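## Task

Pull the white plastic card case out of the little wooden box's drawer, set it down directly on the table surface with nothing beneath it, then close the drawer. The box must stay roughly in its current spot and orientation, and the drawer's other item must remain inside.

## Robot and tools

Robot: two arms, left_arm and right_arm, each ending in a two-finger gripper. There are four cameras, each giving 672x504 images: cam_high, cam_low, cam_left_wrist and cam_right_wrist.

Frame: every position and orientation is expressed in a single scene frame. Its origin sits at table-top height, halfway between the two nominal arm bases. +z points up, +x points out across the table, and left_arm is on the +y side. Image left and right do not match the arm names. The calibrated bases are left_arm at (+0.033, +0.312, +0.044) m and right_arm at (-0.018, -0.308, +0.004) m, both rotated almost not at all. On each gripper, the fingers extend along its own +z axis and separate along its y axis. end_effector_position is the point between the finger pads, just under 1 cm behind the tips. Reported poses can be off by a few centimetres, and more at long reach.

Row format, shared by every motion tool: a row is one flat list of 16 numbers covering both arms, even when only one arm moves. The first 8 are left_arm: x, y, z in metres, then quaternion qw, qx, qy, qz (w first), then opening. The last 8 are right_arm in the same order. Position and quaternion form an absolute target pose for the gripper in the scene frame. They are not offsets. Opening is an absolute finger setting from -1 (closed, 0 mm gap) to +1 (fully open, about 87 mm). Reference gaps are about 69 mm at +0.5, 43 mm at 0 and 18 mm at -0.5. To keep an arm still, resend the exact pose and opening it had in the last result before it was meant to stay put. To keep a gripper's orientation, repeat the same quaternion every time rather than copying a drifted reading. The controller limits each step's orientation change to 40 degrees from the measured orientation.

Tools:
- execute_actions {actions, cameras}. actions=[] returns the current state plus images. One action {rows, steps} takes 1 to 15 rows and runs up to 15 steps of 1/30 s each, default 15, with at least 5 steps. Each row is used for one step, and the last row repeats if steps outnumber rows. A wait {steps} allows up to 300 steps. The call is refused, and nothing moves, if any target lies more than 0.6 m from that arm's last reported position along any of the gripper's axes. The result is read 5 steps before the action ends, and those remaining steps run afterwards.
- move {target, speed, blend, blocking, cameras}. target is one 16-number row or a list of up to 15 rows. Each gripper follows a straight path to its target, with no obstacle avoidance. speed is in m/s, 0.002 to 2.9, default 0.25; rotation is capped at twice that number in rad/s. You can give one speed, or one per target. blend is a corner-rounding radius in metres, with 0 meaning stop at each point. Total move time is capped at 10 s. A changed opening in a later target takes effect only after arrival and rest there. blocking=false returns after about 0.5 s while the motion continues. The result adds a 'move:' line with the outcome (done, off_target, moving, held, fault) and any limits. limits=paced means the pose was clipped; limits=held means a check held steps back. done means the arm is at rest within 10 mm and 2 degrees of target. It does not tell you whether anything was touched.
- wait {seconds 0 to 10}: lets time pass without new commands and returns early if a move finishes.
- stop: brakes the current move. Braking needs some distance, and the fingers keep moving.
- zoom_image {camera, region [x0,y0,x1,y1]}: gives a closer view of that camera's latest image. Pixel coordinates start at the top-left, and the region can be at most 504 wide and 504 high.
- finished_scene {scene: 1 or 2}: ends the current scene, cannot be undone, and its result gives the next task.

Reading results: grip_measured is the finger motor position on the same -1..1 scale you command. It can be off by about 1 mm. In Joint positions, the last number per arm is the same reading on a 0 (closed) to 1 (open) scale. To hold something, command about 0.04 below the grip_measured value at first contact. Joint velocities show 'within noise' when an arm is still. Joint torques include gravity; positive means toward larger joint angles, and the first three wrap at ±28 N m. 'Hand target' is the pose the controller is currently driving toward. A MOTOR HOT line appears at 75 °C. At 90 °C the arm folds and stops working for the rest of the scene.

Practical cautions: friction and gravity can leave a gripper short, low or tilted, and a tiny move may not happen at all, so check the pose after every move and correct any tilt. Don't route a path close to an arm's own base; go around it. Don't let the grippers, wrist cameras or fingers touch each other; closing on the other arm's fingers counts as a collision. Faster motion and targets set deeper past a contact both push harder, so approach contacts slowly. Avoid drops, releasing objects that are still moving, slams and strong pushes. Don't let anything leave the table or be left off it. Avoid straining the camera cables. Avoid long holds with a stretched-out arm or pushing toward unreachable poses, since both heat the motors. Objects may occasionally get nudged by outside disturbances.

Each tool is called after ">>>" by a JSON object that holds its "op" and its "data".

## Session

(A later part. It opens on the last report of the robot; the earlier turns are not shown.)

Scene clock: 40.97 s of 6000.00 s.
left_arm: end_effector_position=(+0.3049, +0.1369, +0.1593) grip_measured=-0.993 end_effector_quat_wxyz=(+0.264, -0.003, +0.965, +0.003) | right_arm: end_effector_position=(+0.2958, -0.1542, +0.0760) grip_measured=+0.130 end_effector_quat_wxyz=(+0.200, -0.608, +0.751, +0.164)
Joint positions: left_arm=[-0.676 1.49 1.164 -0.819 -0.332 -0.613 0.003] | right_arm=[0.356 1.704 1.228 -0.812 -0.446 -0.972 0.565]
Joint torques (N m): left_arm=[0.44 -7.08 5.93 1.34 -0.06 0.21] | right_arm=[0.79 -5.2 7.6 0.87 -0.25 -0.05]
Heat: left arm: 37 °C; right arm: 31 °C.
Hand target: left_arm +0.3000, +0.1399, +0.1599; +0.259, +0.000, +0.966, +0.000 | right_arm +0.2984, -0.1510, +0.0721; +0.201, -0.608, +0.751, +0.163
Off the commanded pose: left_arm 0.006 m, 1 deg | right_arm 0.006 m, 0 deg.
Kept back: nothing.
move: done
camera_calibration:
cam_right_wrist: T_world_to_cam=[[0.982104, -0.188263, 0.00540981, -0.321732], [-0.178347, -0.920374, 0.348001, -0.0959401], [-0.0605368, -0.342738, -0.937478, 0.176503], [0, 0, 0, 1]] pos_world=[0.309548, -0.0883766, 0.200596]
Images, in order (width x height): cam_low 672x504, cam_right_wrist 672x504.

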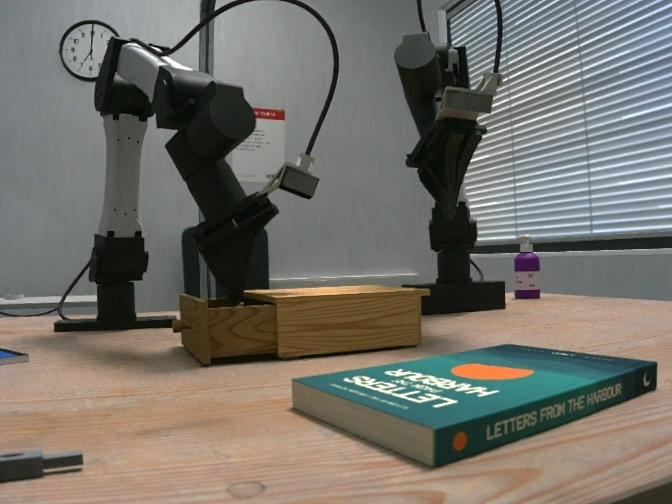

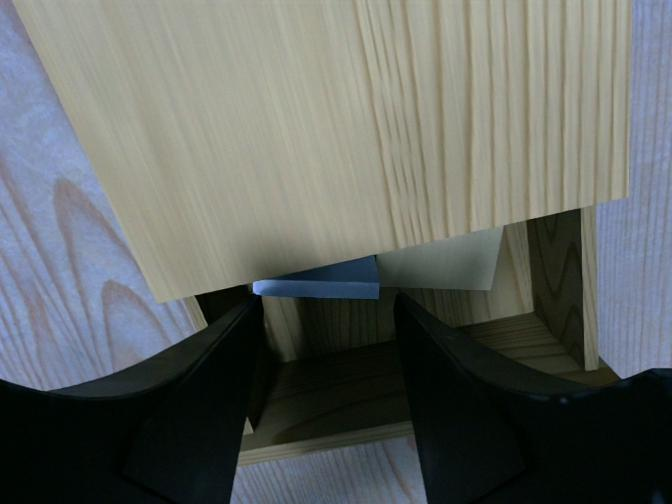

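>>> {"op": "move", "data": {"target": [[0.30,0.14,0.16,0.2588,0,0.9659,0,-1,0.2925,-0.149,0.074,0.2011,-0.6079,0.7506,0.1629,0.15],[0.30,0.14,0.16,0.2588,0,0.9659,0,-1,0.2925,-0.148,0.05,0.2011,-0.6079,0.7506,0.1629,0.15]], "cameras": ["cam_high","cam_low","cam_right_wrist"], "speed": 0.07}}

Scene clock: 42.63 s of 6000.00 s.
left_arm: end_effector_position=(+0.3049, +0.1369, +0.1593) grip_measured=-0.993 end_effector_quat_wxyz=(+0.264, -0.003, +0.965, +0.003) | right_arm: end_effector_position=(+0.2890, -0.1544, +0.0555) grip_measured=+0.150 end_effector_quat_wxyz=(+0.196, -0.607, +0.753, +0.160)
Joint positions: left_arm=[-0.676 1.49 1.164 -0.819 -0.332 -0.613 0.003] | right_arm=[0.368 1.704 1.146 -0.73 -0.432 -0.957 0.575]
Joint torques (N m): left_arm=[0.42 -7.05 5.87 1.34 -0.07 0.23] | right_arm=[1.02 -4.85 7.15 0.95 -0.32 0]
Heat: left arm: 37 °C; right arm: 31 °C.
Hand target: left_arm +0.3000, +0.1399, +0.1599; +0.259, +0.000, +0.966, +0.000 | right_arm +0.2923, -0.1482, +0.0503; +0.201, -0.608, +0.751, +0.163
Off the commanded pose: left_arm 0.006 m, 1 deg | right_arm 0.009 m, 1 deg.
Kept back: nothing.
move: done
camera_calibration:
cam_right_wrist: T_world_to_cam=[[0.981344, -0.192188, 0.00528681, -0.315281], [-0.181244, -0.915585, 0.358964, -0.0892605], [-0.0641481, -0.353225, -0.933336, 0.156023], [0, 0, 0, 1]] pos_world=[0.30323, -0.0872075, 0.17933]
Images, in order (width x height): cam_high 672x504, cam_low 672x504, cam_right_wrist 672x504.

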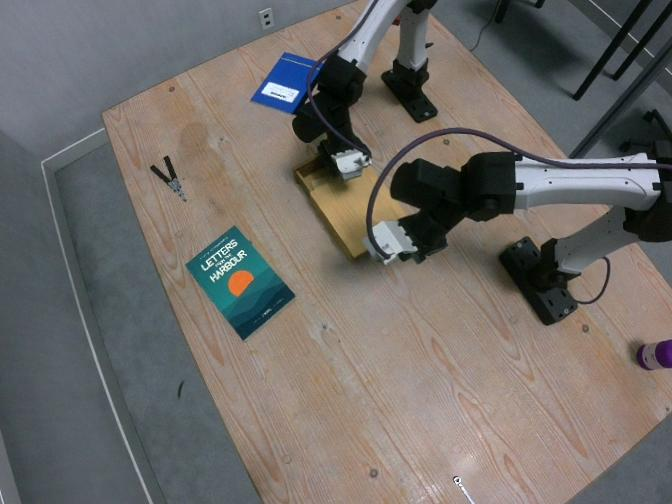

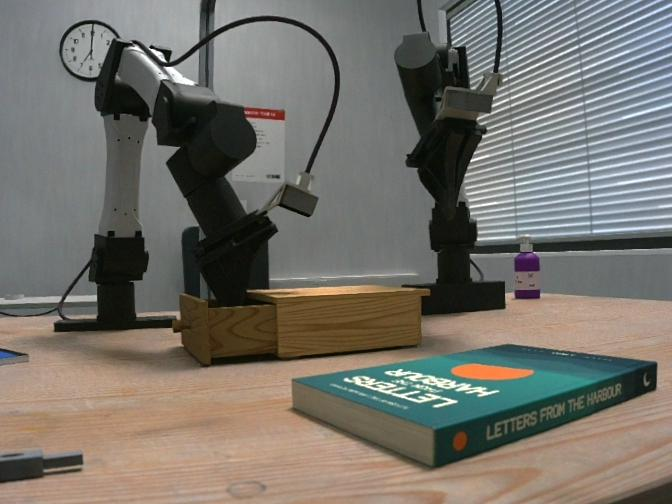

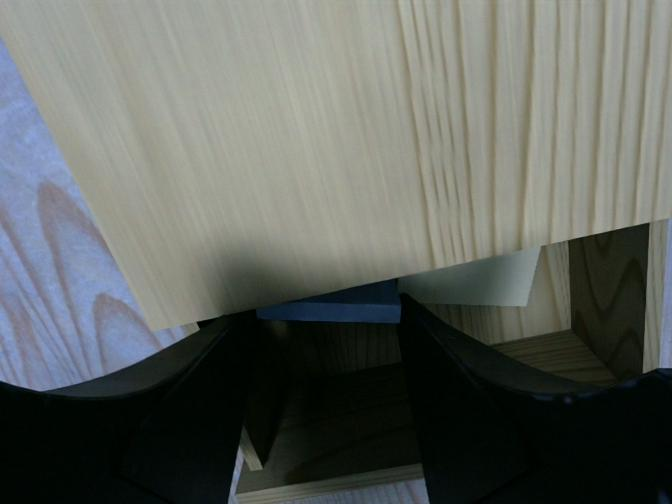

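>>> {"op": "move", "data": {"target": [0.30,0.14,0.16,0.2588,0,0.9659,0,-1,0.2925,-0.148,0.05,0.2011,-0.6079,0.7506,0.1629,-0.08], "cameras": ["cam_right_wrist"], "speed": 0.07}}

Scene clock: 43.57 s of 6000.00 s.
left_arm: end_effector_position=(+0.3049, +0.1369, +0.1593) grip_measured=-0.993 end_effector_quat_wxyz=(+0.264, -0.003, +0.965, +0.003) | right_arm: end_effector_position=(+0.2904, -0.1540, +0.0558) grip_measured=+0.082 end_effector_quat_wxyz=(+0.198, -0.608, +0.753, +0.159)
Joint positions: left_arm=[-0.676 1.49 1.164 -0.819 -0.332 -0.613 0.003] | right_arm=[0.368 1.704 1.146 -0.724 -0.431 -0.957 0.541]
Joint torques (N m): left_arm=[0.47 -7.08 5.89 1.31 -0.08 0.22] | right_arm=[1.06 -4.82 7.06 1 -0.37 0]
Heat: left arm: 38 °C; right arm: 31 °C.
Hand target: left_arm +0.3000, +0.1399, +0.1599; +0.259, +0.000, +0.966, +0.000 | right_arm +0.2923, -0.1482, +0.0502; +0.201, -0.608, +0.751, +0.163
Off the commanded pose: left_arm 0.006 m, 1 deg | right_arm 0.009 m, 1 deg.
Kept back: nothing.
move: done
camera_calibration:
cam_right_wrist: T_world_to_cam=[[0.981162, -0.19288, 0.0108649, -0.317053], [-0.183971, -0.91572, 0.357227, -0.087899], [-0.0589527, -0.352496, -0.933954, 0.15501], [0, 0, 0, 1]] pos_world=[0.304048, -0.0870037, 0.179617]
Images, in order (width x height): cam_right_wrist 672x504.

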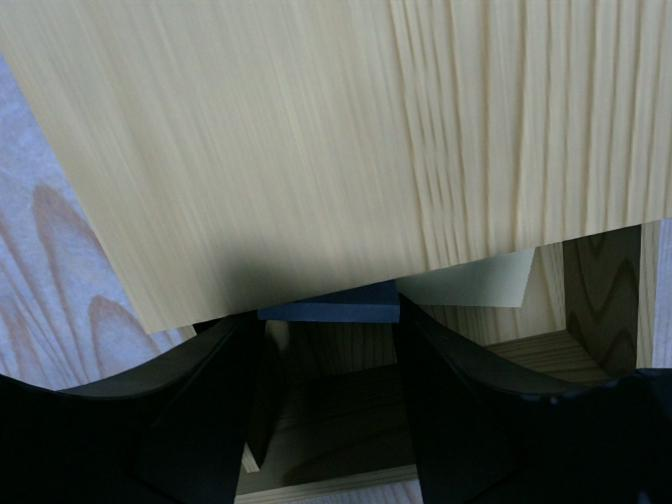

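>>> {"op": "move", "data": {"target": [[0.30,0.14,0.16,0.2588,0,0.9659,0,-1,0.292,-0.174,0.062,0.2011,-0.6079,0.7506,0.1629,-0.05],[0.30,0.14,0.16,0.2588,0,0.9659,0,-1,0.292,-0.18,0.14,0.2011,-0.6079,0.7506,0.1629,-0.05],[0.30,0.14,0.16,0.2588,0,0.9659,0,-1,0.41,-0.29,0.14,0.2241,-0.483,0.8365,0.1294,-0.05],[0.30,0.14,0.16,0.2588,0,0.9659,0,-1,0.41,-0.29,0.07,0.2241,-0.483,0.8365,0.1294,-0.05]], "cameras": ["cam_high","cam_low","cam_right_wrist"], "speed": [0.06,0.12,0.25,0.15], "blend": [0.005,0.02,0.02,0]}}

>>> {"op": "zoom_image", "data": {"camera": "cam_low", "region": [20, 200, 320, 420]}}

Scene clock: 47.07 s of 6000.00 s.
left_arm: end_effector_position=(+0.3049, +0.1369, +0.1593) grip_measured=-0.993 end_effector_quat_wxyz=(+0.264, -0.003, +0.965, +0.003) | right_arm: end_effector_position=(+0.4058, -0.2925, +0.0741) grip_measured=+0.082 end_effector_quat_wxyz=(+0.219, -0.484, +0.838, +0.126)
Joint positions: left_arm=[-0.676 1.49 1.164 -0.819 -0.332 -0.613 0.003] | right_arm=[-0.039 2.014 1.629 -0.945 -0.454 -1.06 0.541]
Joint torques (N m): left_arm=[0.5 -7.05 5.91 1.32 -0.07 0.23] | right_arm=[0.35 -7.65 7.73 0.77 -0.42 -0.06]
Heat: left arm: 38 °C; right arm: 31 °C.
Hand target: left_arm +0.3000, +0.1399, +0.1599; +0.259, +0.000, +0.966, +0.000 | right_arm +0.4099, -0.2900, +0.0701; +0.224, -0.483, +0.836, +0.130
Off the commanded pose: left_arm 0.006 m, 1 deg | right_arm 0.006 m, 1 deg.
Kept back: nothing.
move: done
camera_calibration:
cam_right_wrist: T_world_to_cam=[[0.875204, -0.483665, 0.00930577, -0.499106], [-0.454141, -0.814849, 0.360247, -0.0611355], [-0.166656, -0.319515, -0.932811, 0.183489], [0, 0, 0, 1]] pos_world=[0.439635, -0.232589, 0.197829]
Images, in order (width x height): cam_high 672x504, cam_low 672x504, cam_right_wrist 672x504.

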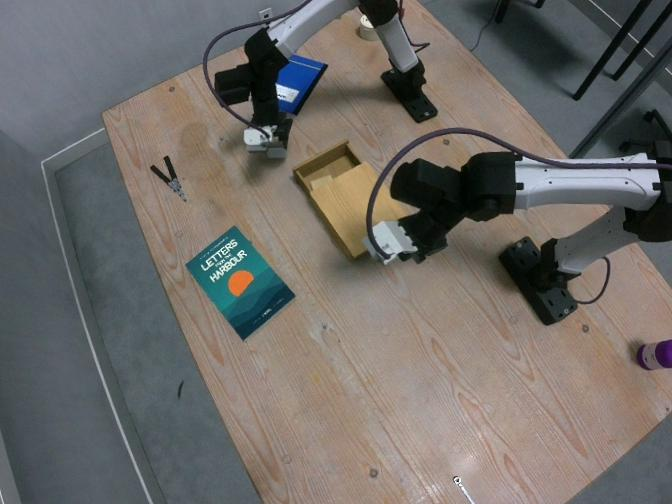

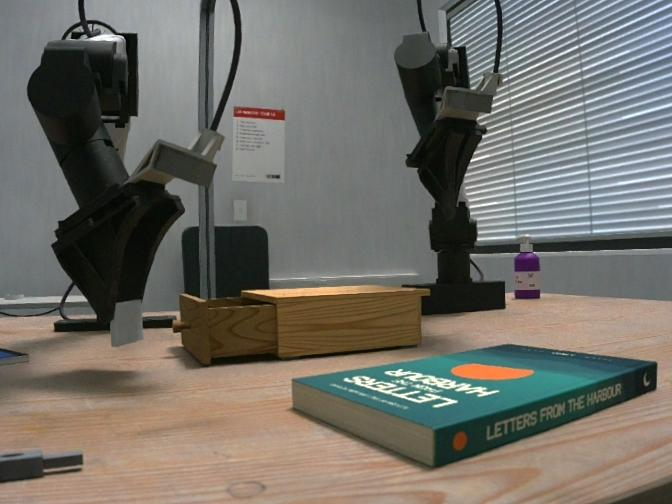

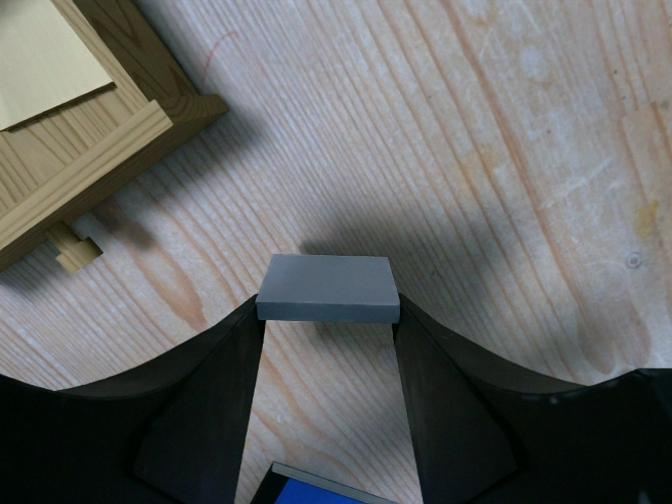

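Scaled by 1.680 from the camera's 672x504 image, which has a finer 960x720 frame.

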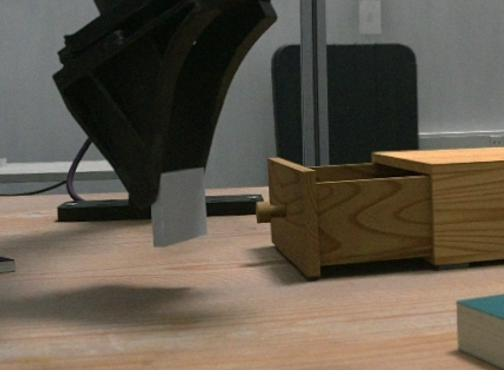

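>>> {"op": "move", "data": {"target": [[0.30,0.14,0.16,0.2588,0,0.9659,0,-1,0.41,-0.29,0.052,0.2241,-0.483,0.8365,0.1294,-0.05],[0.30,0.14,0.16,0.2588,0,0.9659,0,-1,0.41,-0.29,0.043,0.2241,-0.483,0.8365,0.1294,-0.05]], "cameras": ["cam_low"], "speed": [0.08,0.03], "blend": [0.002,0]}}

>>> {"op": "zoom_image", "data": {"camera": "cam_low", "region": [20, 260, 220, 400]}}

Scene clock: 48.23 s of 6000.00 s.
left_arm: end_effector_position=(+0.3049, +0.1369, +0.1593) grip_measured=-0.993 end_effector_quat_wxyz=(+0.264, -0.003, +0.965, +0.003) | right_arm: end_effector_position=(+0.4078, -0.2927, +0.0509) grip_measured=+0.082 end_effector_quat_wxyz=(+0.223, -0.485, +0.837, +0.123)
Joint positions: left_arm=[-0.676 1.49 1.164 -0.819 -0.332 -0.613 0.003] | right_arm=[-0.039 2.029 1.556 -0.846 -0.454 -1.06 0.541]
Joint torques (N m): left_arm=[0.47 -7.08 5.89 1.34 -0.07 0.23] | right_arm=[0.28 -7.21 7.12 0.83 -0.4 -0.09]
Heat: left arm: 38 °C; right arm: 32 °C.
Hand target: left_arm +0.3000, +0.1399, +0.1599; +0.259, +0.000, +0.966, +0.000 | right_arm +0.4098, -0.2900, +0.0431; +0.224, -0.483, +0.836, +0.129
Off the commanded pose: left_arm 0.006 m, 1 deg | right_arm 0.009 m, 1 deg.
Kept back: nothing.
move: done
Images, in order (width x height): cam_low 672x504.

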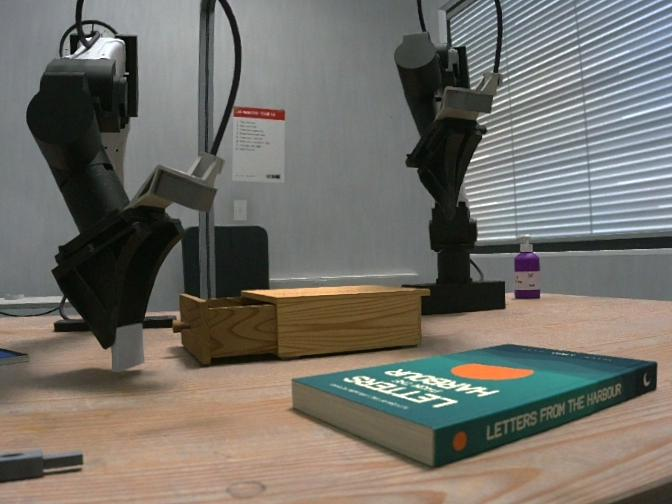

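Scaled by 2.520 from the camera's 672x504 image, which has a finer 960x720 frame.

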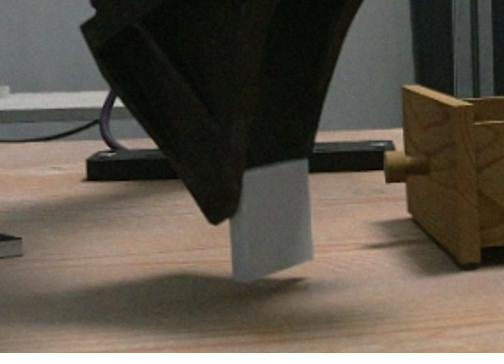

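>>> {"op": "move", "data": {"target": [0.30,0.14,0.16,0.2588,0,0.9659,0,-1,0.41,-0.29,0.032,0.2241,-0.483,0.8365,0.1294,-0.05], "cameras": ["cam_low"], "speed": 0.03}}

>>> {"op": "zoom_image", "data": {"camera": "cam_low", "region": [20, 260, 220, 400]}}

Scene clock: 49.17 s of 6000.00 s.
left_arm: end_effector_position=(+0.3049, +0.1369, +0.1593) grip_measured=-0.993 end_effector_quat_wxyz=(+0.264, -0.003, +0.965, +0.003) | right_arm: end_effector_position=(+0.4081, -0.2922, +0.0434) grip_measured=+0.082 end_effector_quat_wxyz=(+0.224, -0.485, +0.836, +0.124)
Joint positions: left_arm=[-0.676 1.49 1.164 -0.819 -0.332 -0.613 0.003] | right_arm=[-0.039 2.035 1.534 -0.815 -0.457 -1.06 0.541]
Joint torques (N m): left_arm=[0.47 -7.1 5.91 1.34 -0.08 0.23] | right_arm=[0.23 -6.84 6.58 0.91 -0.4 -0.1]
Heat: left arm: 38 °C; right arm: 32 °C.
Hand target: left_arm +0.3000, +0.1399, +0.1599; +0.259, +0.000, +0.966, +0.000 | right_arm +0.4096, -0.2900, +0.0322; +0.224, -0.483, +0.836, +0.130
Off the commanded pose: left_arm 0.006 m, 1 deg | right_arm 0.012 m, 1 deg.
Kept back: nothing.
move: off_target (right_arm)
Images, in order (width x height): cam_low 672x504.

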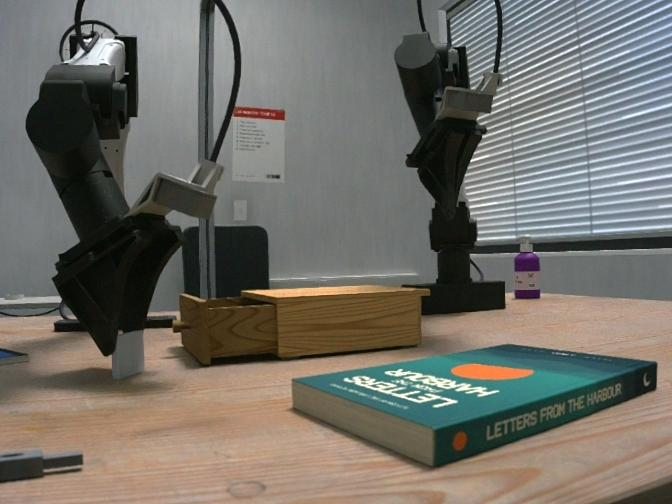

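Scaled by 2.520 from the camera's 672x504 image, which has a finer 960x720 frame.

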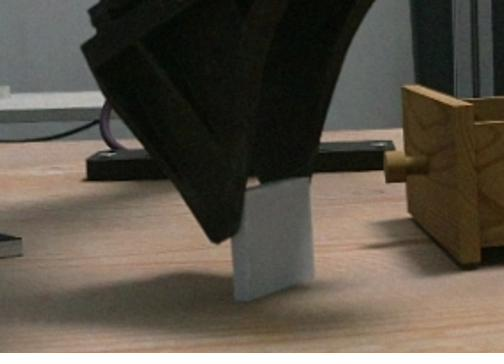

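>>> {"op": "move", "data": {"target": [[0.30,0.14,0.16,0.2588,0,0.9659,0,-1,0.41,-0.29,0.034,0.2241,-0.483,0.8365,0.1294,0.35],[0.30,0.14,0.16,0.2588,0,0.9659,0,-1,0.385,-0.335,0.13,0.2241,-0.483,0.8365,0.1294,0.35]], "cameras": ["cam_high","cam_low","cam_right_wrist"], "speed": [0.05,0.1]}}

Scene clock: 51.77 s of 6000.00 s.
left_arm: end_effector_position=(+0.3049, +0.1369, +0.1593) grip_measured=-0.993 end_effector_quat_wxyz=(+0.264, -0.003, +0.965, +0.003) | right_arm: end_effector_position=(+0.3792, -0.3351, +0.1047) grip_measured=+0.350 end_effector_quat_wxyz=(+0.195, -0.475, +0.846, +0.143)
Joint positions: left_arm=[-0.676 1.49 1.164 -0.819 -0.332 -0.613 0.003] | right_arm=[-0.154 1.994 1.733 -1.184 -0.473 -1.178 0.675]
Joint torques (N m): left_arm=[0.44 -7.1 5.93 1.33 -0.08 0.22] | right_arm=[-0.34 -11.78 10.67 0.31 -0.51 -0.27]
Heat: left arm: 38 °C; right arm: 32 °C.
Hand target: left_arm +0.3000, +0.1399, +0.1599; +0.259, +0.000, +0.966, +0.000 | right_arm +0.3844, -0.3348, +0.1297; +0.224, -0.483, +0.836, +0.129
Off the commanded pose: left_arm 0.006 m, 1 deg | right_arm 0.026 m, 4 deg.
Kept back: nothing.
move: off_target (right_arm)
camera_calibration:
cam_right_wrist: T_world_to_cam=[[0.869875, -0.490829, -0.0490339, -0.490938], [-0.437731, -0.813932, 0.381978, -0.12702], [-0.227396, -0.310809, -0.92287, 0.21882], [0, 0, 0, 1]] pos_world=[0.421213, -0.276341, 0.226388]
Images, in order (width x height): cam_high 672x504, cam_low 672x504, cam_right_wrist 672x504.

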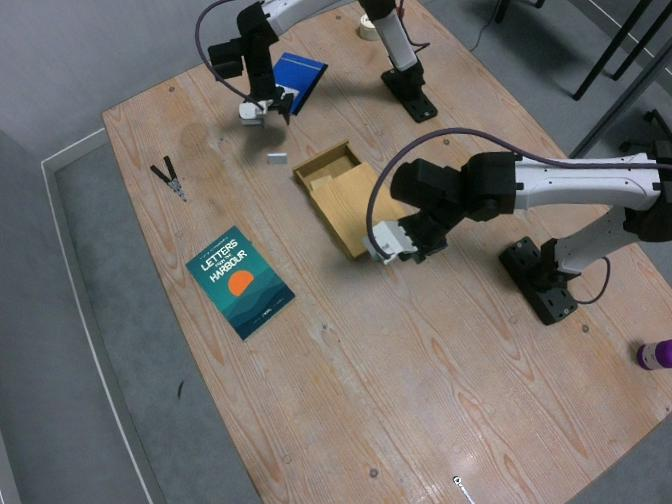

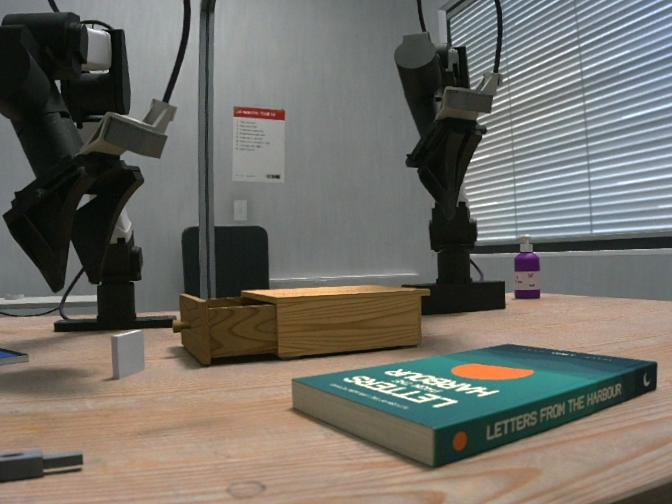

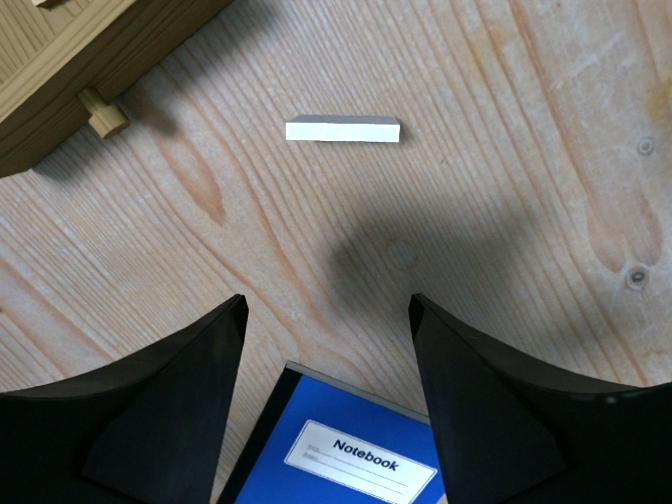

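>>> {"op": "move", "data": {"target": [[0.305,0.2,0.13,0.38,0.5964,0.5964,-0.38,0.6,0.33,-0.30,0.13,0.1735,0.0344,0.9842,-0.0061,-1],[0.305,0.15,0.05,0.38,0.5964,0.5964,-0.38,0.6,0.325,-0.275,0.044,0.1735,0.0344,0.9842,-0.0061,-1]], "cameras": ["all"], "speed": 0.25}}

Scene clock: 57.73 s of 6000.00 s.
left_arm: end_effector_position=(+0.3049, +0.1521, +0.0451) grip_measured=+0.600 end_effector_quat_wxyz=(+0.373, +0.593, +0.602, -0.384) | right_arm: end_effector_position=(+0.3211, -0.2753, +0.0478) grip_measured=-0.973 end_effector_quat_wxyz=(+0.169, +0.031, +0.985, -0.002)
Joint positions: left_arm=[-0.066 1.836 0.793 -0.396 1.125 1.401 0.8] | right_arm=[0.13 1.719 1.151 -0.667 0.047 0.155 0.013]
Joint torques (N m): left_arm=[-0.51 -8.47 3.9 0.86 0.57 0.07] | right_arm=[0.61 -5.63 7.31 1.07 0.17 -0.03]
Heat: left arm: 38 °C; right arm: 33 °C.
Hand target: left_arm +0.3050, +0.1500, +0.0499; +0.380, +0.597, +0.596, -0.380 | right_arm +0.3250, -0.2749, +0.0442; +0.174, +0.034, +0.984, -0.006
Off the commanded pose: left_arm 0.005 m, 1 deg | right_arm 0.005 m, 1 deg.
Kept back: nothing.
move: done
camera_calibration:
cam_left_wrist: T_world_to_cam=[[-0.999839, -0.0127485, 0.0126646, 0.30423], [-0.015755, 0.960856, -0.2766, -0.104141], [-0.00864263, -0.276755, -0.960902, 0.232669], [0, 0, 0, 1]] pos_world=[0.304551, 0.168335, 0.190914]
cam_right_wrist: T_world_to_cam=[[-0.0412664, -0.999147, -0.00127963, -0.263548], [-0.857192, 0.0347454, 0.513823, 0.279987], [-0.513341, 0.0223005, -0.857895, 0.352135], [0, 0, 0, 1]] pos_world=[0.409892, -0.280904, 0.157894]

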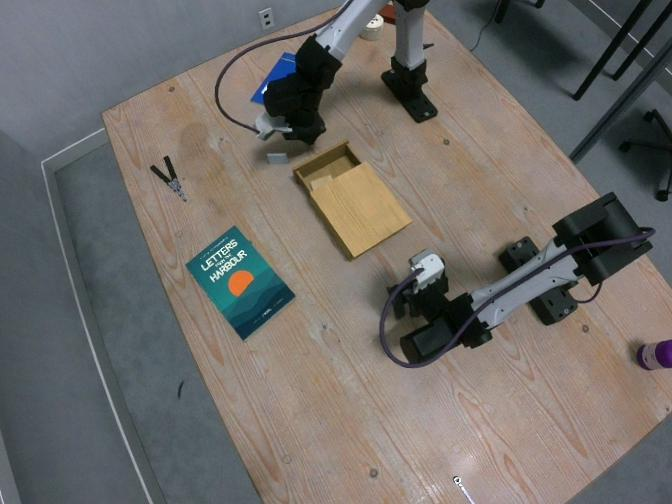

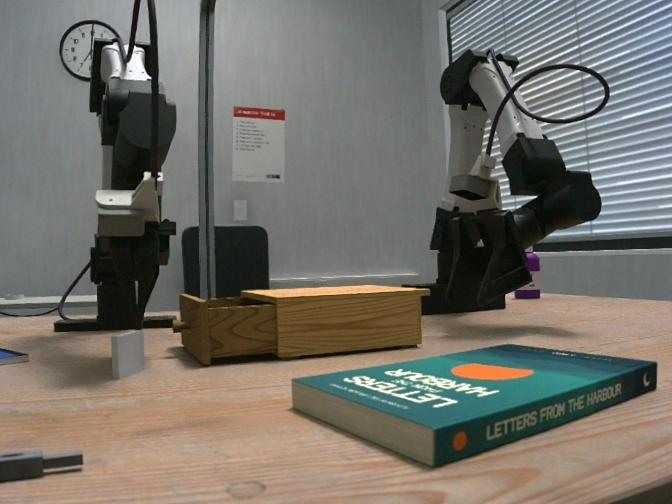

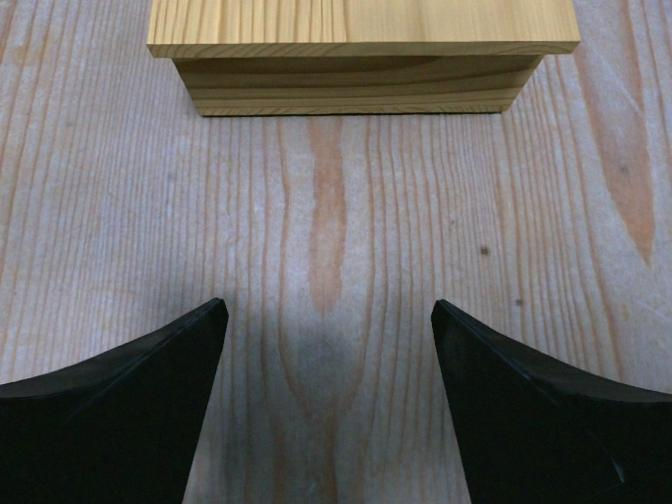

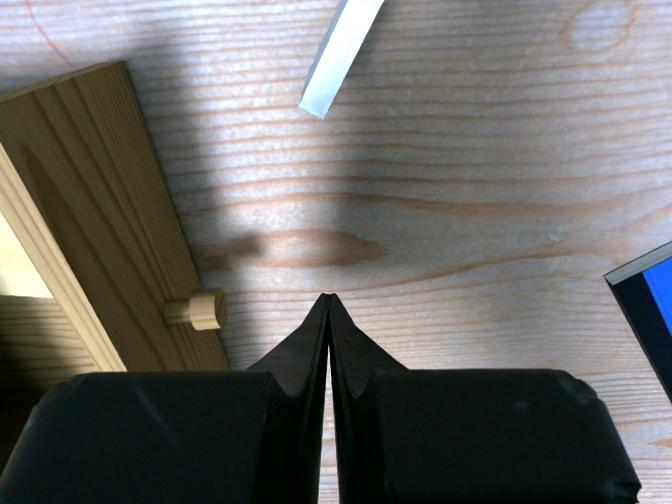

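>>> {"op": "move", "data": {"target": [[0.306,0.10,0.044,0.38,0.5964,0.5964,-0.38,0.6,0.333,-0.26,0.046,0.1735,0.0344,0.9842,-0.0061,-1],[0.306,0.045,0.046,0.38,0.5964,0.5964,-0.38,0.6,0.335,-0.195,0.05,0.1735,0.0344,0.9842,-0.0061,-1],[0.306,0.045,0.048,0.38,0.5964,0.5964,-0.38,0.6,0.34,-0.15,0.052,0.1735,0.0344,0.9842,-0.0061,-1]], "cameras": ["cam_high","cam_low","cam_right_wrist"], "speed": [0.15,0.06,0.05]}}

Scene clock: 62.13 s of 6000.00 s.
left_arm: end_effector_position=(+0.3052, +0.0570, +0.0407) grip_measured=+0.600 end_effector_quat_wxyz=(+0.365, +0.589, +0.617, -0.373) | right_arm: end_effector_position=(+0.3226, -0.1889, +0.0478) grip_measured=-0.974 end_effector_quat_wxyz=(+0.150, +0.029, +0.986, -0.067)
Joint positions: left_arm=[-0.406 1.845 0.713 0.238 0.948 0.758 0.8] | right_arm=[0.436 1.88 1.358 -0.829 0.246 0.437 0.013]
Joint torques (N m): left_arm=[-1.98 -6.75 5.59 2.18 0.57 0.01] | right_arm=[3.58 -6.34 12.21 1.11 -0.67 0.29]
Heat: left arm: 38 °C; right arm: 33 °C.
Hand target: left_arm +0.3055, +0.0454, +0.0482; +0.379, +0.597, +0.596, -0.380 | right_arm +0.3373, -0.1514, +0.0546; +0.172, +0.032, +0.985, -0.006
Off the commanded pose: left_arm 0.014 m, 3 deg | right_arm 0.043 m, 7 deg.
Kept back: nothing.
move: off_target (left_arm, right_arm)
camera_calibration:
cam_right_wrist: T_world_to_cam=[[-0.0569973, -0.990222, 0.127326, -0.176626], [-0.833698, 0.117372, 0.539603, 0.285027], [-0.549272, -0.0753957, -0.832236, 0.342892], [0, 0, 0, 1]] pos_world=[0.4159, -0.1825, 0.154054]
Images, in order (width x height): cam_high 672x504, cam_low 672x504, cam_right_wrist 672x504.

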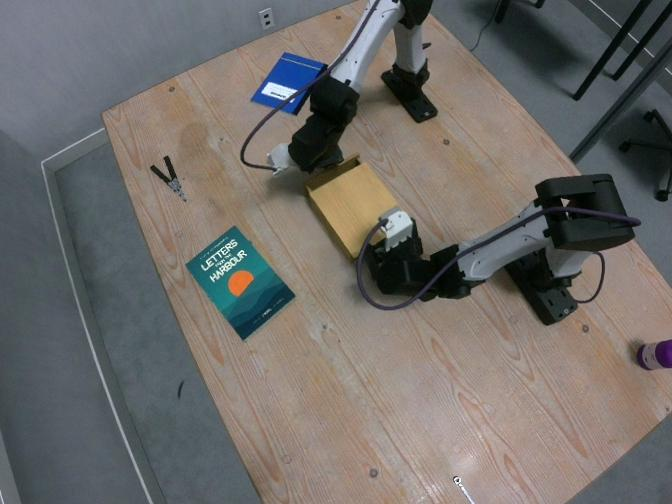

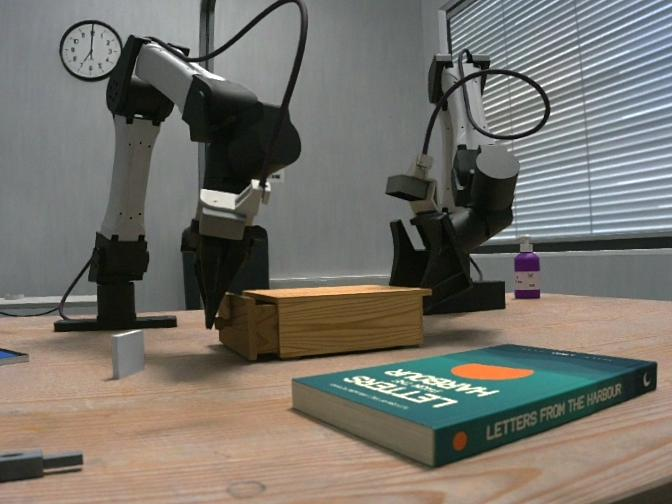

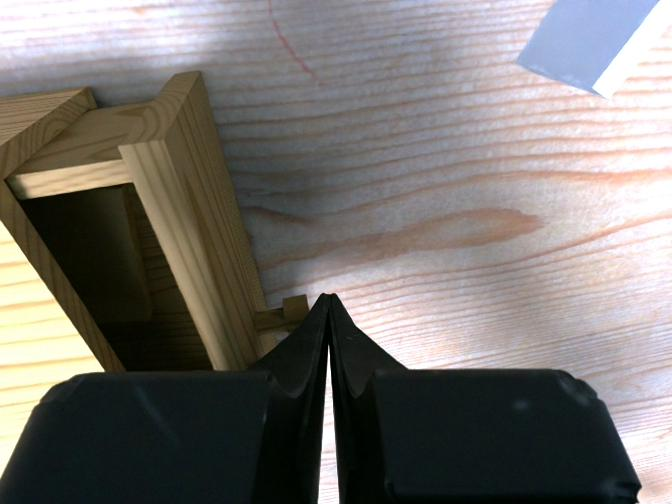

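>>> {"op": "move", "data": {"target": [0.308,0.04,0.052,0.38,0.5964,0.5964,-0.38,0.6,0.345,-0.118,0.052,0.1735,0.0344,0.9842,-0.0061,-1], "cameras": ["cam_high","cam_low","cam_right_wrist"], "speed": 0.05}}

Scene clock: 63.40 s of 6000.00 s.
left_arm: end_effector_position=(+0.3041, +0.0567, +0.0387) grip_measured=+0.600 end_effector_quat_wxyz=(+0.359, +0.584, +0.626, -0.371) | right_arm: end_effector_position=(+0.3244, -0.1701, +0.0541) grip_measured=-0.974 end_effector_quat_wxyz=(+0.147, +0.024, +0.984, -0.094)
Joint positions: left_arm=[-0.413 1.845 0.713 0.234 0.93 0.737 0.8] | right_arm=[0.503 1.942 1.465 -0.92 0.306 0.495 0.013]
Joint torques (N m): left_arm=[-2.4 -7.1 6.87 2.15 0.66 0.09] | right_arm=[3.49 -6.3 12.1 1.42 -1.01 0.37]
Heat: left arm: 38 °C; right arm: 33 °C.
Hand target: left_arm +0.3071, +0.0407, +0.0523; +0.379, +0.597, +0.596, -0.380 | right_arm +0.3409, -0.1208, +0.0573; +0.171, +0.031, +0.985, -0.008
Off the commanded pose: left_arm 0.022 m, 5 deg | right_arm 0.056 m, 11 deg.
Kept back: nothing.
move: off_target (left_arm, right_arm)
camera_calibration:
cam_right_wrist: T_world_to_cam=[[-0.0547521, -0.98164, 0.182718, -0.160831], [-0.829957, 0.146479, 0.538251, 0.284757], [-0.555133, -0.122177, -0.822739, 0.343968], [0, 0, 0, 1]] pos_world=[0.418478, -0.157564, 0.159112]
Images, in order (width x height): cam_high 672x504, cam_low 672x504, cam_right_wrist 672x504.

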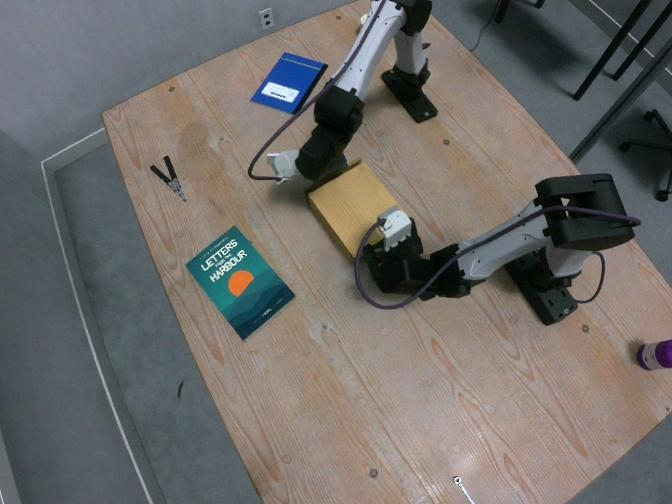

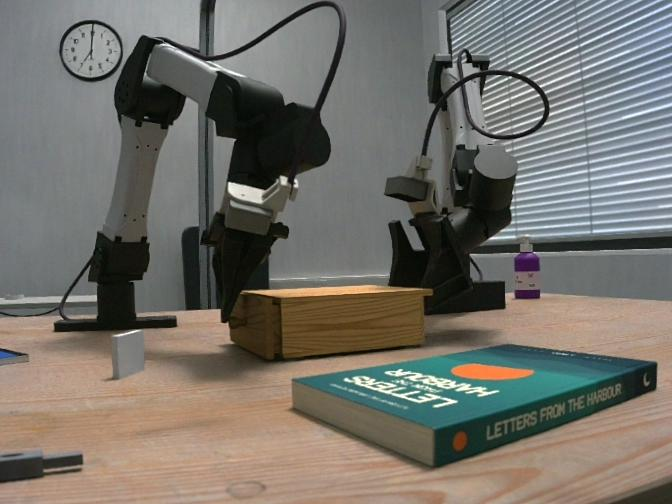

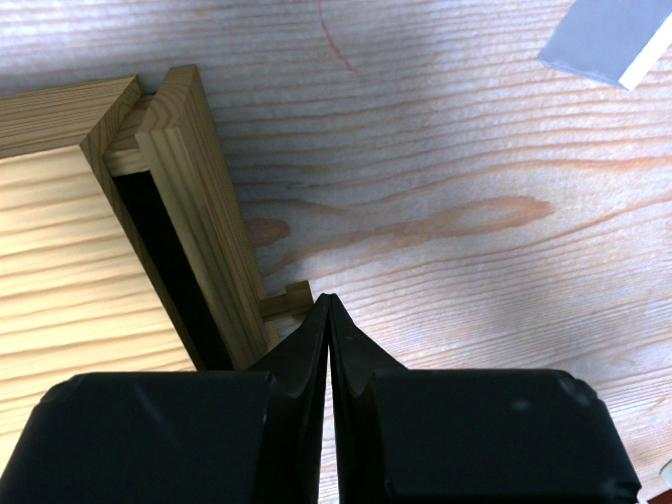

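>>> {"op": "move", "data": {"target": [0.308,0.042,0.054,0.38,0.5964,0.5964,-0.38,0.6,0.345,-0.098,0.05,0.1735,0.0344,0.9842,-0.0061,-1], "cameras": ["cam_high","cam_low","cam_right_wrist"], "speed": 0.05}}

>>> {"op": "zoom_image", "data": {"camera": "cam_low", "region": [170, 240, 470, 400]}}

Scene clock: 64.40 s of 6000.00 s.
left_arm: end_effector_position=(+0.3029, +0.0584, +0.0365) grip_measured=+0.600 end_effector_quat_wxyz=(+0.353, +0.583, +0.632, -0.369) | right_arm: end_effector_position=(+0.3248, -0.1655, +0.0563) grip_measured=-0.974 end_effector_quat_wxyz=(+0.145, +0.025, +0.983, -0.114)
Joint positions: left_arm=[-0.413 1.845 0.713 0.221 0.922 0.736 0.8] | right_arm=[0.529 1.975 1.517 -0.97 0.343 0.524 0.013]
Joint torques (N m): left_arm=[-1.88 -7.84 6.91 2.08 0.79 0.17] | right_arm=[5.33 -6.31 12.33 1.6 -1.27 0.54]
Heat: left arm: 38 °C; right arm: 33 °C.
Hand target: left_arm +0.3071, +0.0428, +0.0541; +0.379, +0.597, +0.596, -0.380 | right_arm +0.3389, -0.1022, +0.0576; +0.168, +0.029, +0.985, -0.009
Off the commanded pose: left_arm 0.024 m, 5 deg | right_arm 0.071 m, 13 deg.
Kept back: nothing.
move: off_target (left_arm, right_arm)
camera_calibration:
cam_right_wrist: T_world_to_cam=[[-0.0611925, -0.973137, 0.221947, -0.155442], [-0.826141, 0.174168, 0.535871, 0.286698], [-0.560131, -0.150569, -0.814605, 0.343011], [0, 0, 0, 1]] pos_world=[0.419472, -0.149553, 0.160285]
Images, in order (width x height): cam_high 672x504, cam_low 672x504, cam_right_wrist 672x504.

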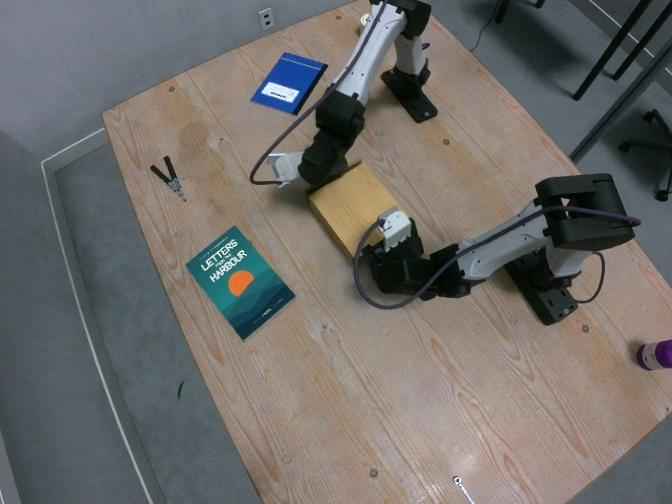

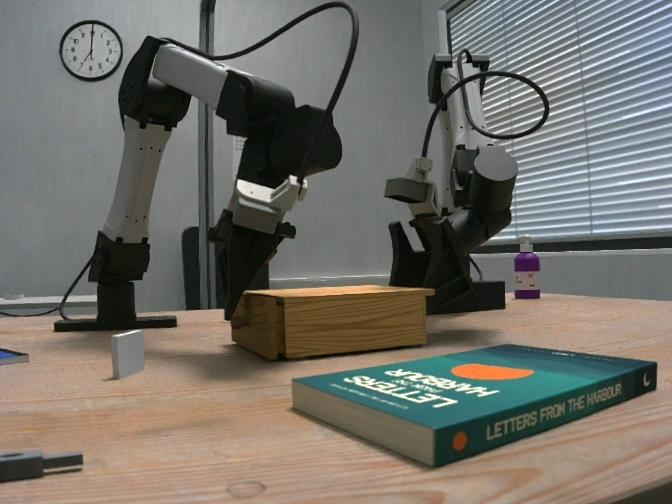

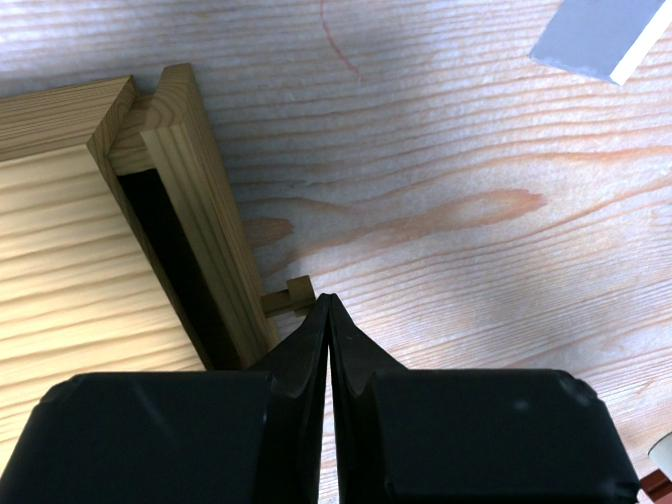

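Scaled by 1.680 from the camera's 672x504 image, which has a finer 960x720 frame.

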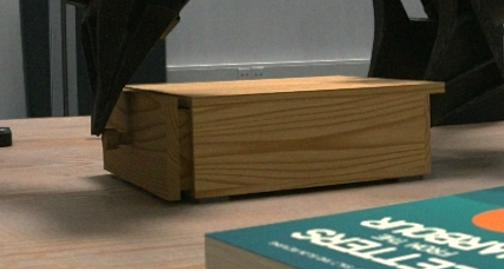

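>>> {"op": "move", "data": {"target": [0.308,0.058,0.056,0.38,0.5964,0.5964,-0.38,0.6,0.345,-0.085,0.045,0.1735,0.0344,0.9842,-0.0061,-1], "cameras": ["cam_low","cam_right_wrist"], "speed": 0.05}}

>>> {"op": "zoom_image", "data": {"camera": "cam_low", "region": [170, 240, 470, 400]}}

Scene clock: 65.40 s of 6000.00 s.
left_arm: end_effector_position=(+0.3054, +0.0718, +0.0335) grip_measured=+0.600 end_effector_quat_wxyz=(+0.350, +0.582, +0.637, -0.364) | right_arm: end_effector_position=(+0.3278, -0.1501, +0.0580) grip_measured=-0.974 end_effector_quat_wxyz=(+0.152, +0.024, +0.982, -0.111)
Joint positions: left_arm=[-0.374 1.841 0.713 0.168 0.93 0.789 0.8] | right_arm=[0.561 1.999 1.558 -0.981 0.35 0.554 0.013]
Joint torques (N m): left_arm=[-1.02 -9.33 6.16 1.84 1.01 0.31] | right_arm=[4.83 -5.83 10.8 1.68 -1.17 0.53]
Heat: left arm: 39 °C; right arm: 33 °C.
Hand target: left_arm +0.3075, +0.0587, +0.0555; +0.379, +0.597, +0.596, -0.379 | right_arm +0.3391, -0.0892, +0.0523; +0.168, +0.030, +0.985, -0.010
Off the commanded pose: left_arm 0.027 m, 6 deg | right_arm 0.069 m, 12 deg.
Kept back: nothing.
move: off_target (left_arm, right_arm)
camera_calibration:
cam_right_wrist: T_world_to_cam=[[-0.0609499, -0.974646, 0.215292, -0.140627], [-0.835197, 0.167909, 0.523691, 0.288261], [-0.546563, -0.147893, -0.824256, 0.344941], [0, 0, 0, 1]] pos_world=[0.420715, -0.134449, 0.163636]
Images, in order (width x height): cam_low 672x504, cam_right_wrist 672x504.

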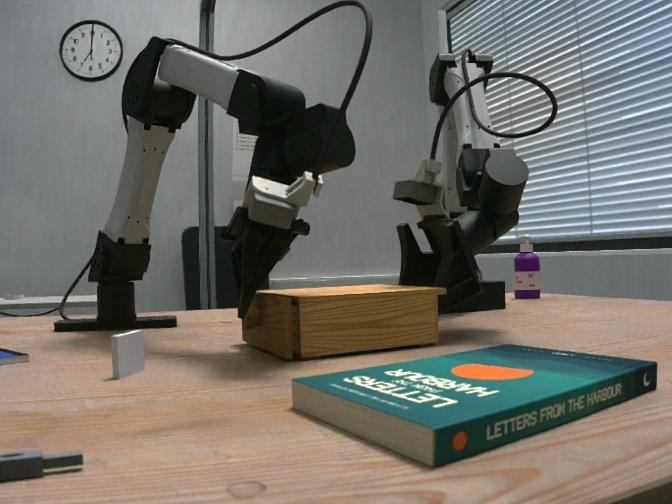

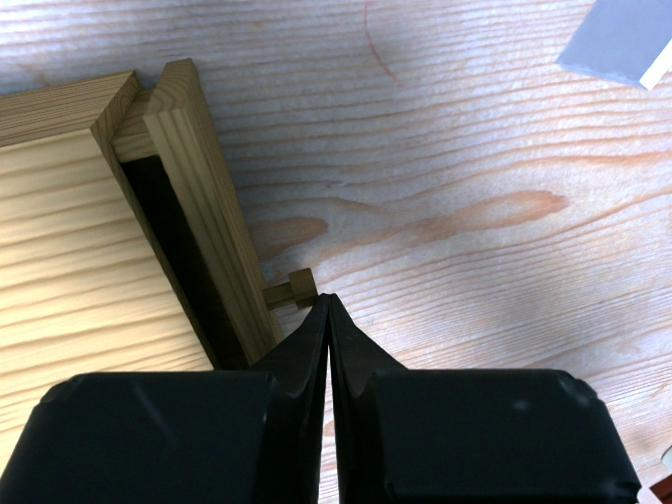

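Scaled by 1.680 from the camera's 672x504 image, which has a finer 960x720 frame.

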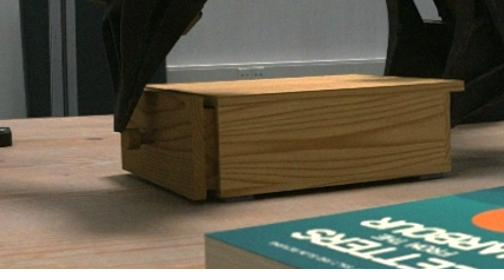

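>>> {"op": "move", "data": {"target": [0.308,0.03,0.058,0.38,0.5964,0.5964,-0.38,0.6,0.343,-0.068,0.042,0.1735,0.0344,0.9842,-0.0061,-1], "cameras": ["cam_low","cam_high","cam_right_wrist"], "speed": 0.06}}

>>> {"op": "zoom_image", "data": {"camera": "cam_low", "region": [170, 240, 470, 400]}}

Scene clock: 66.43 s of 6000.00 s.
left_arm: end_effector_position=(+0.2988, +0.0630, +0.0300) grip_measured=+0.600 end_effector_quat_wxyz=(+0.334, +0.577, +0.652, -0.361) | right_arm: end_effector_position=(+0.3278, -0.1434, +0.0569) grip_measured=-0.974 end_effector_quat_wxyz=(+0.155, +0.021, +0.979, -0.129)
Joint positions: left_arm=[-0.42 1.841 0.713 0.179 0.882 0.725 0.8] | right_arm=[0.591 2.032 1.596 -1.011 0.388 0.58 0.013]
Joint torques (N m): left_arm=[-4.08 -8.09 8.08 2.59 0.96 -0.04] | right_arm=[5.52 -5.97 11.41 1.72 -1.47 0.63]
Heat: left arm: 39 °C; right arm: 33 °C.
Hand target: left_arm +0.3049, +0.0329, +0.0591; +0.377, +0.598, +0.596, -0.381 | right_arm +0.3361, -0.0734, +0.0513; +0.167, +0.028, +0.985, -0.012
Off the commanded pose: left_arm 0.044 m, 9 deg | right_arm 0.078 m, 14 deg.
Kept back: nothing.
move: off_target (left_arm, right_arm)
camera_calibration:
cam_right_wrist: T_world_to_cam=[[-0.0610212, -0.965858, 0.251782, -0.134558], [-0.837459, 0.186792, 0.513586, 0.29174], [-0.543083, -0.179518, -0.820265, 0.339206], [0, 0, 0, 1]] pos_world=[0.420326, -0.123565, 0.162284]
Images, in order (width x height): cam_high 672x504, cam_low 672x504, cam_right_wrist 672x504.

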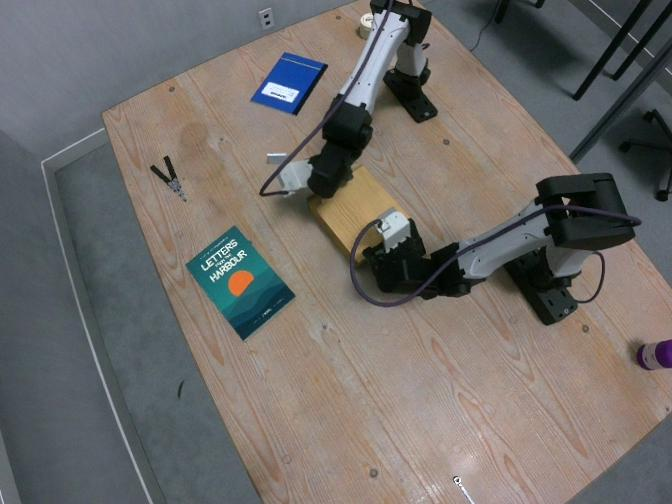

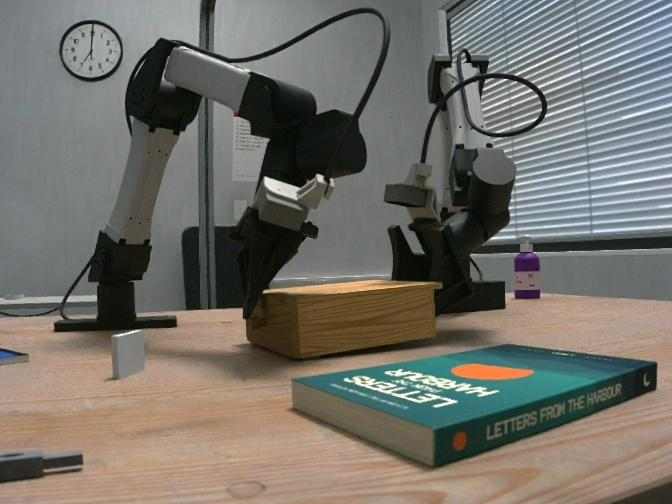

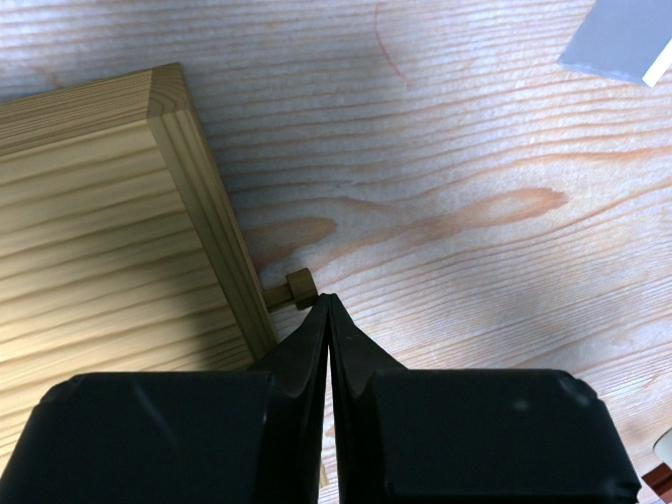

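Scaled by 1.680 from the camera's 672x504 image, which has a finer 960x720 frame.

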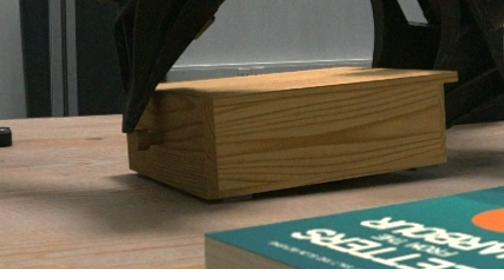

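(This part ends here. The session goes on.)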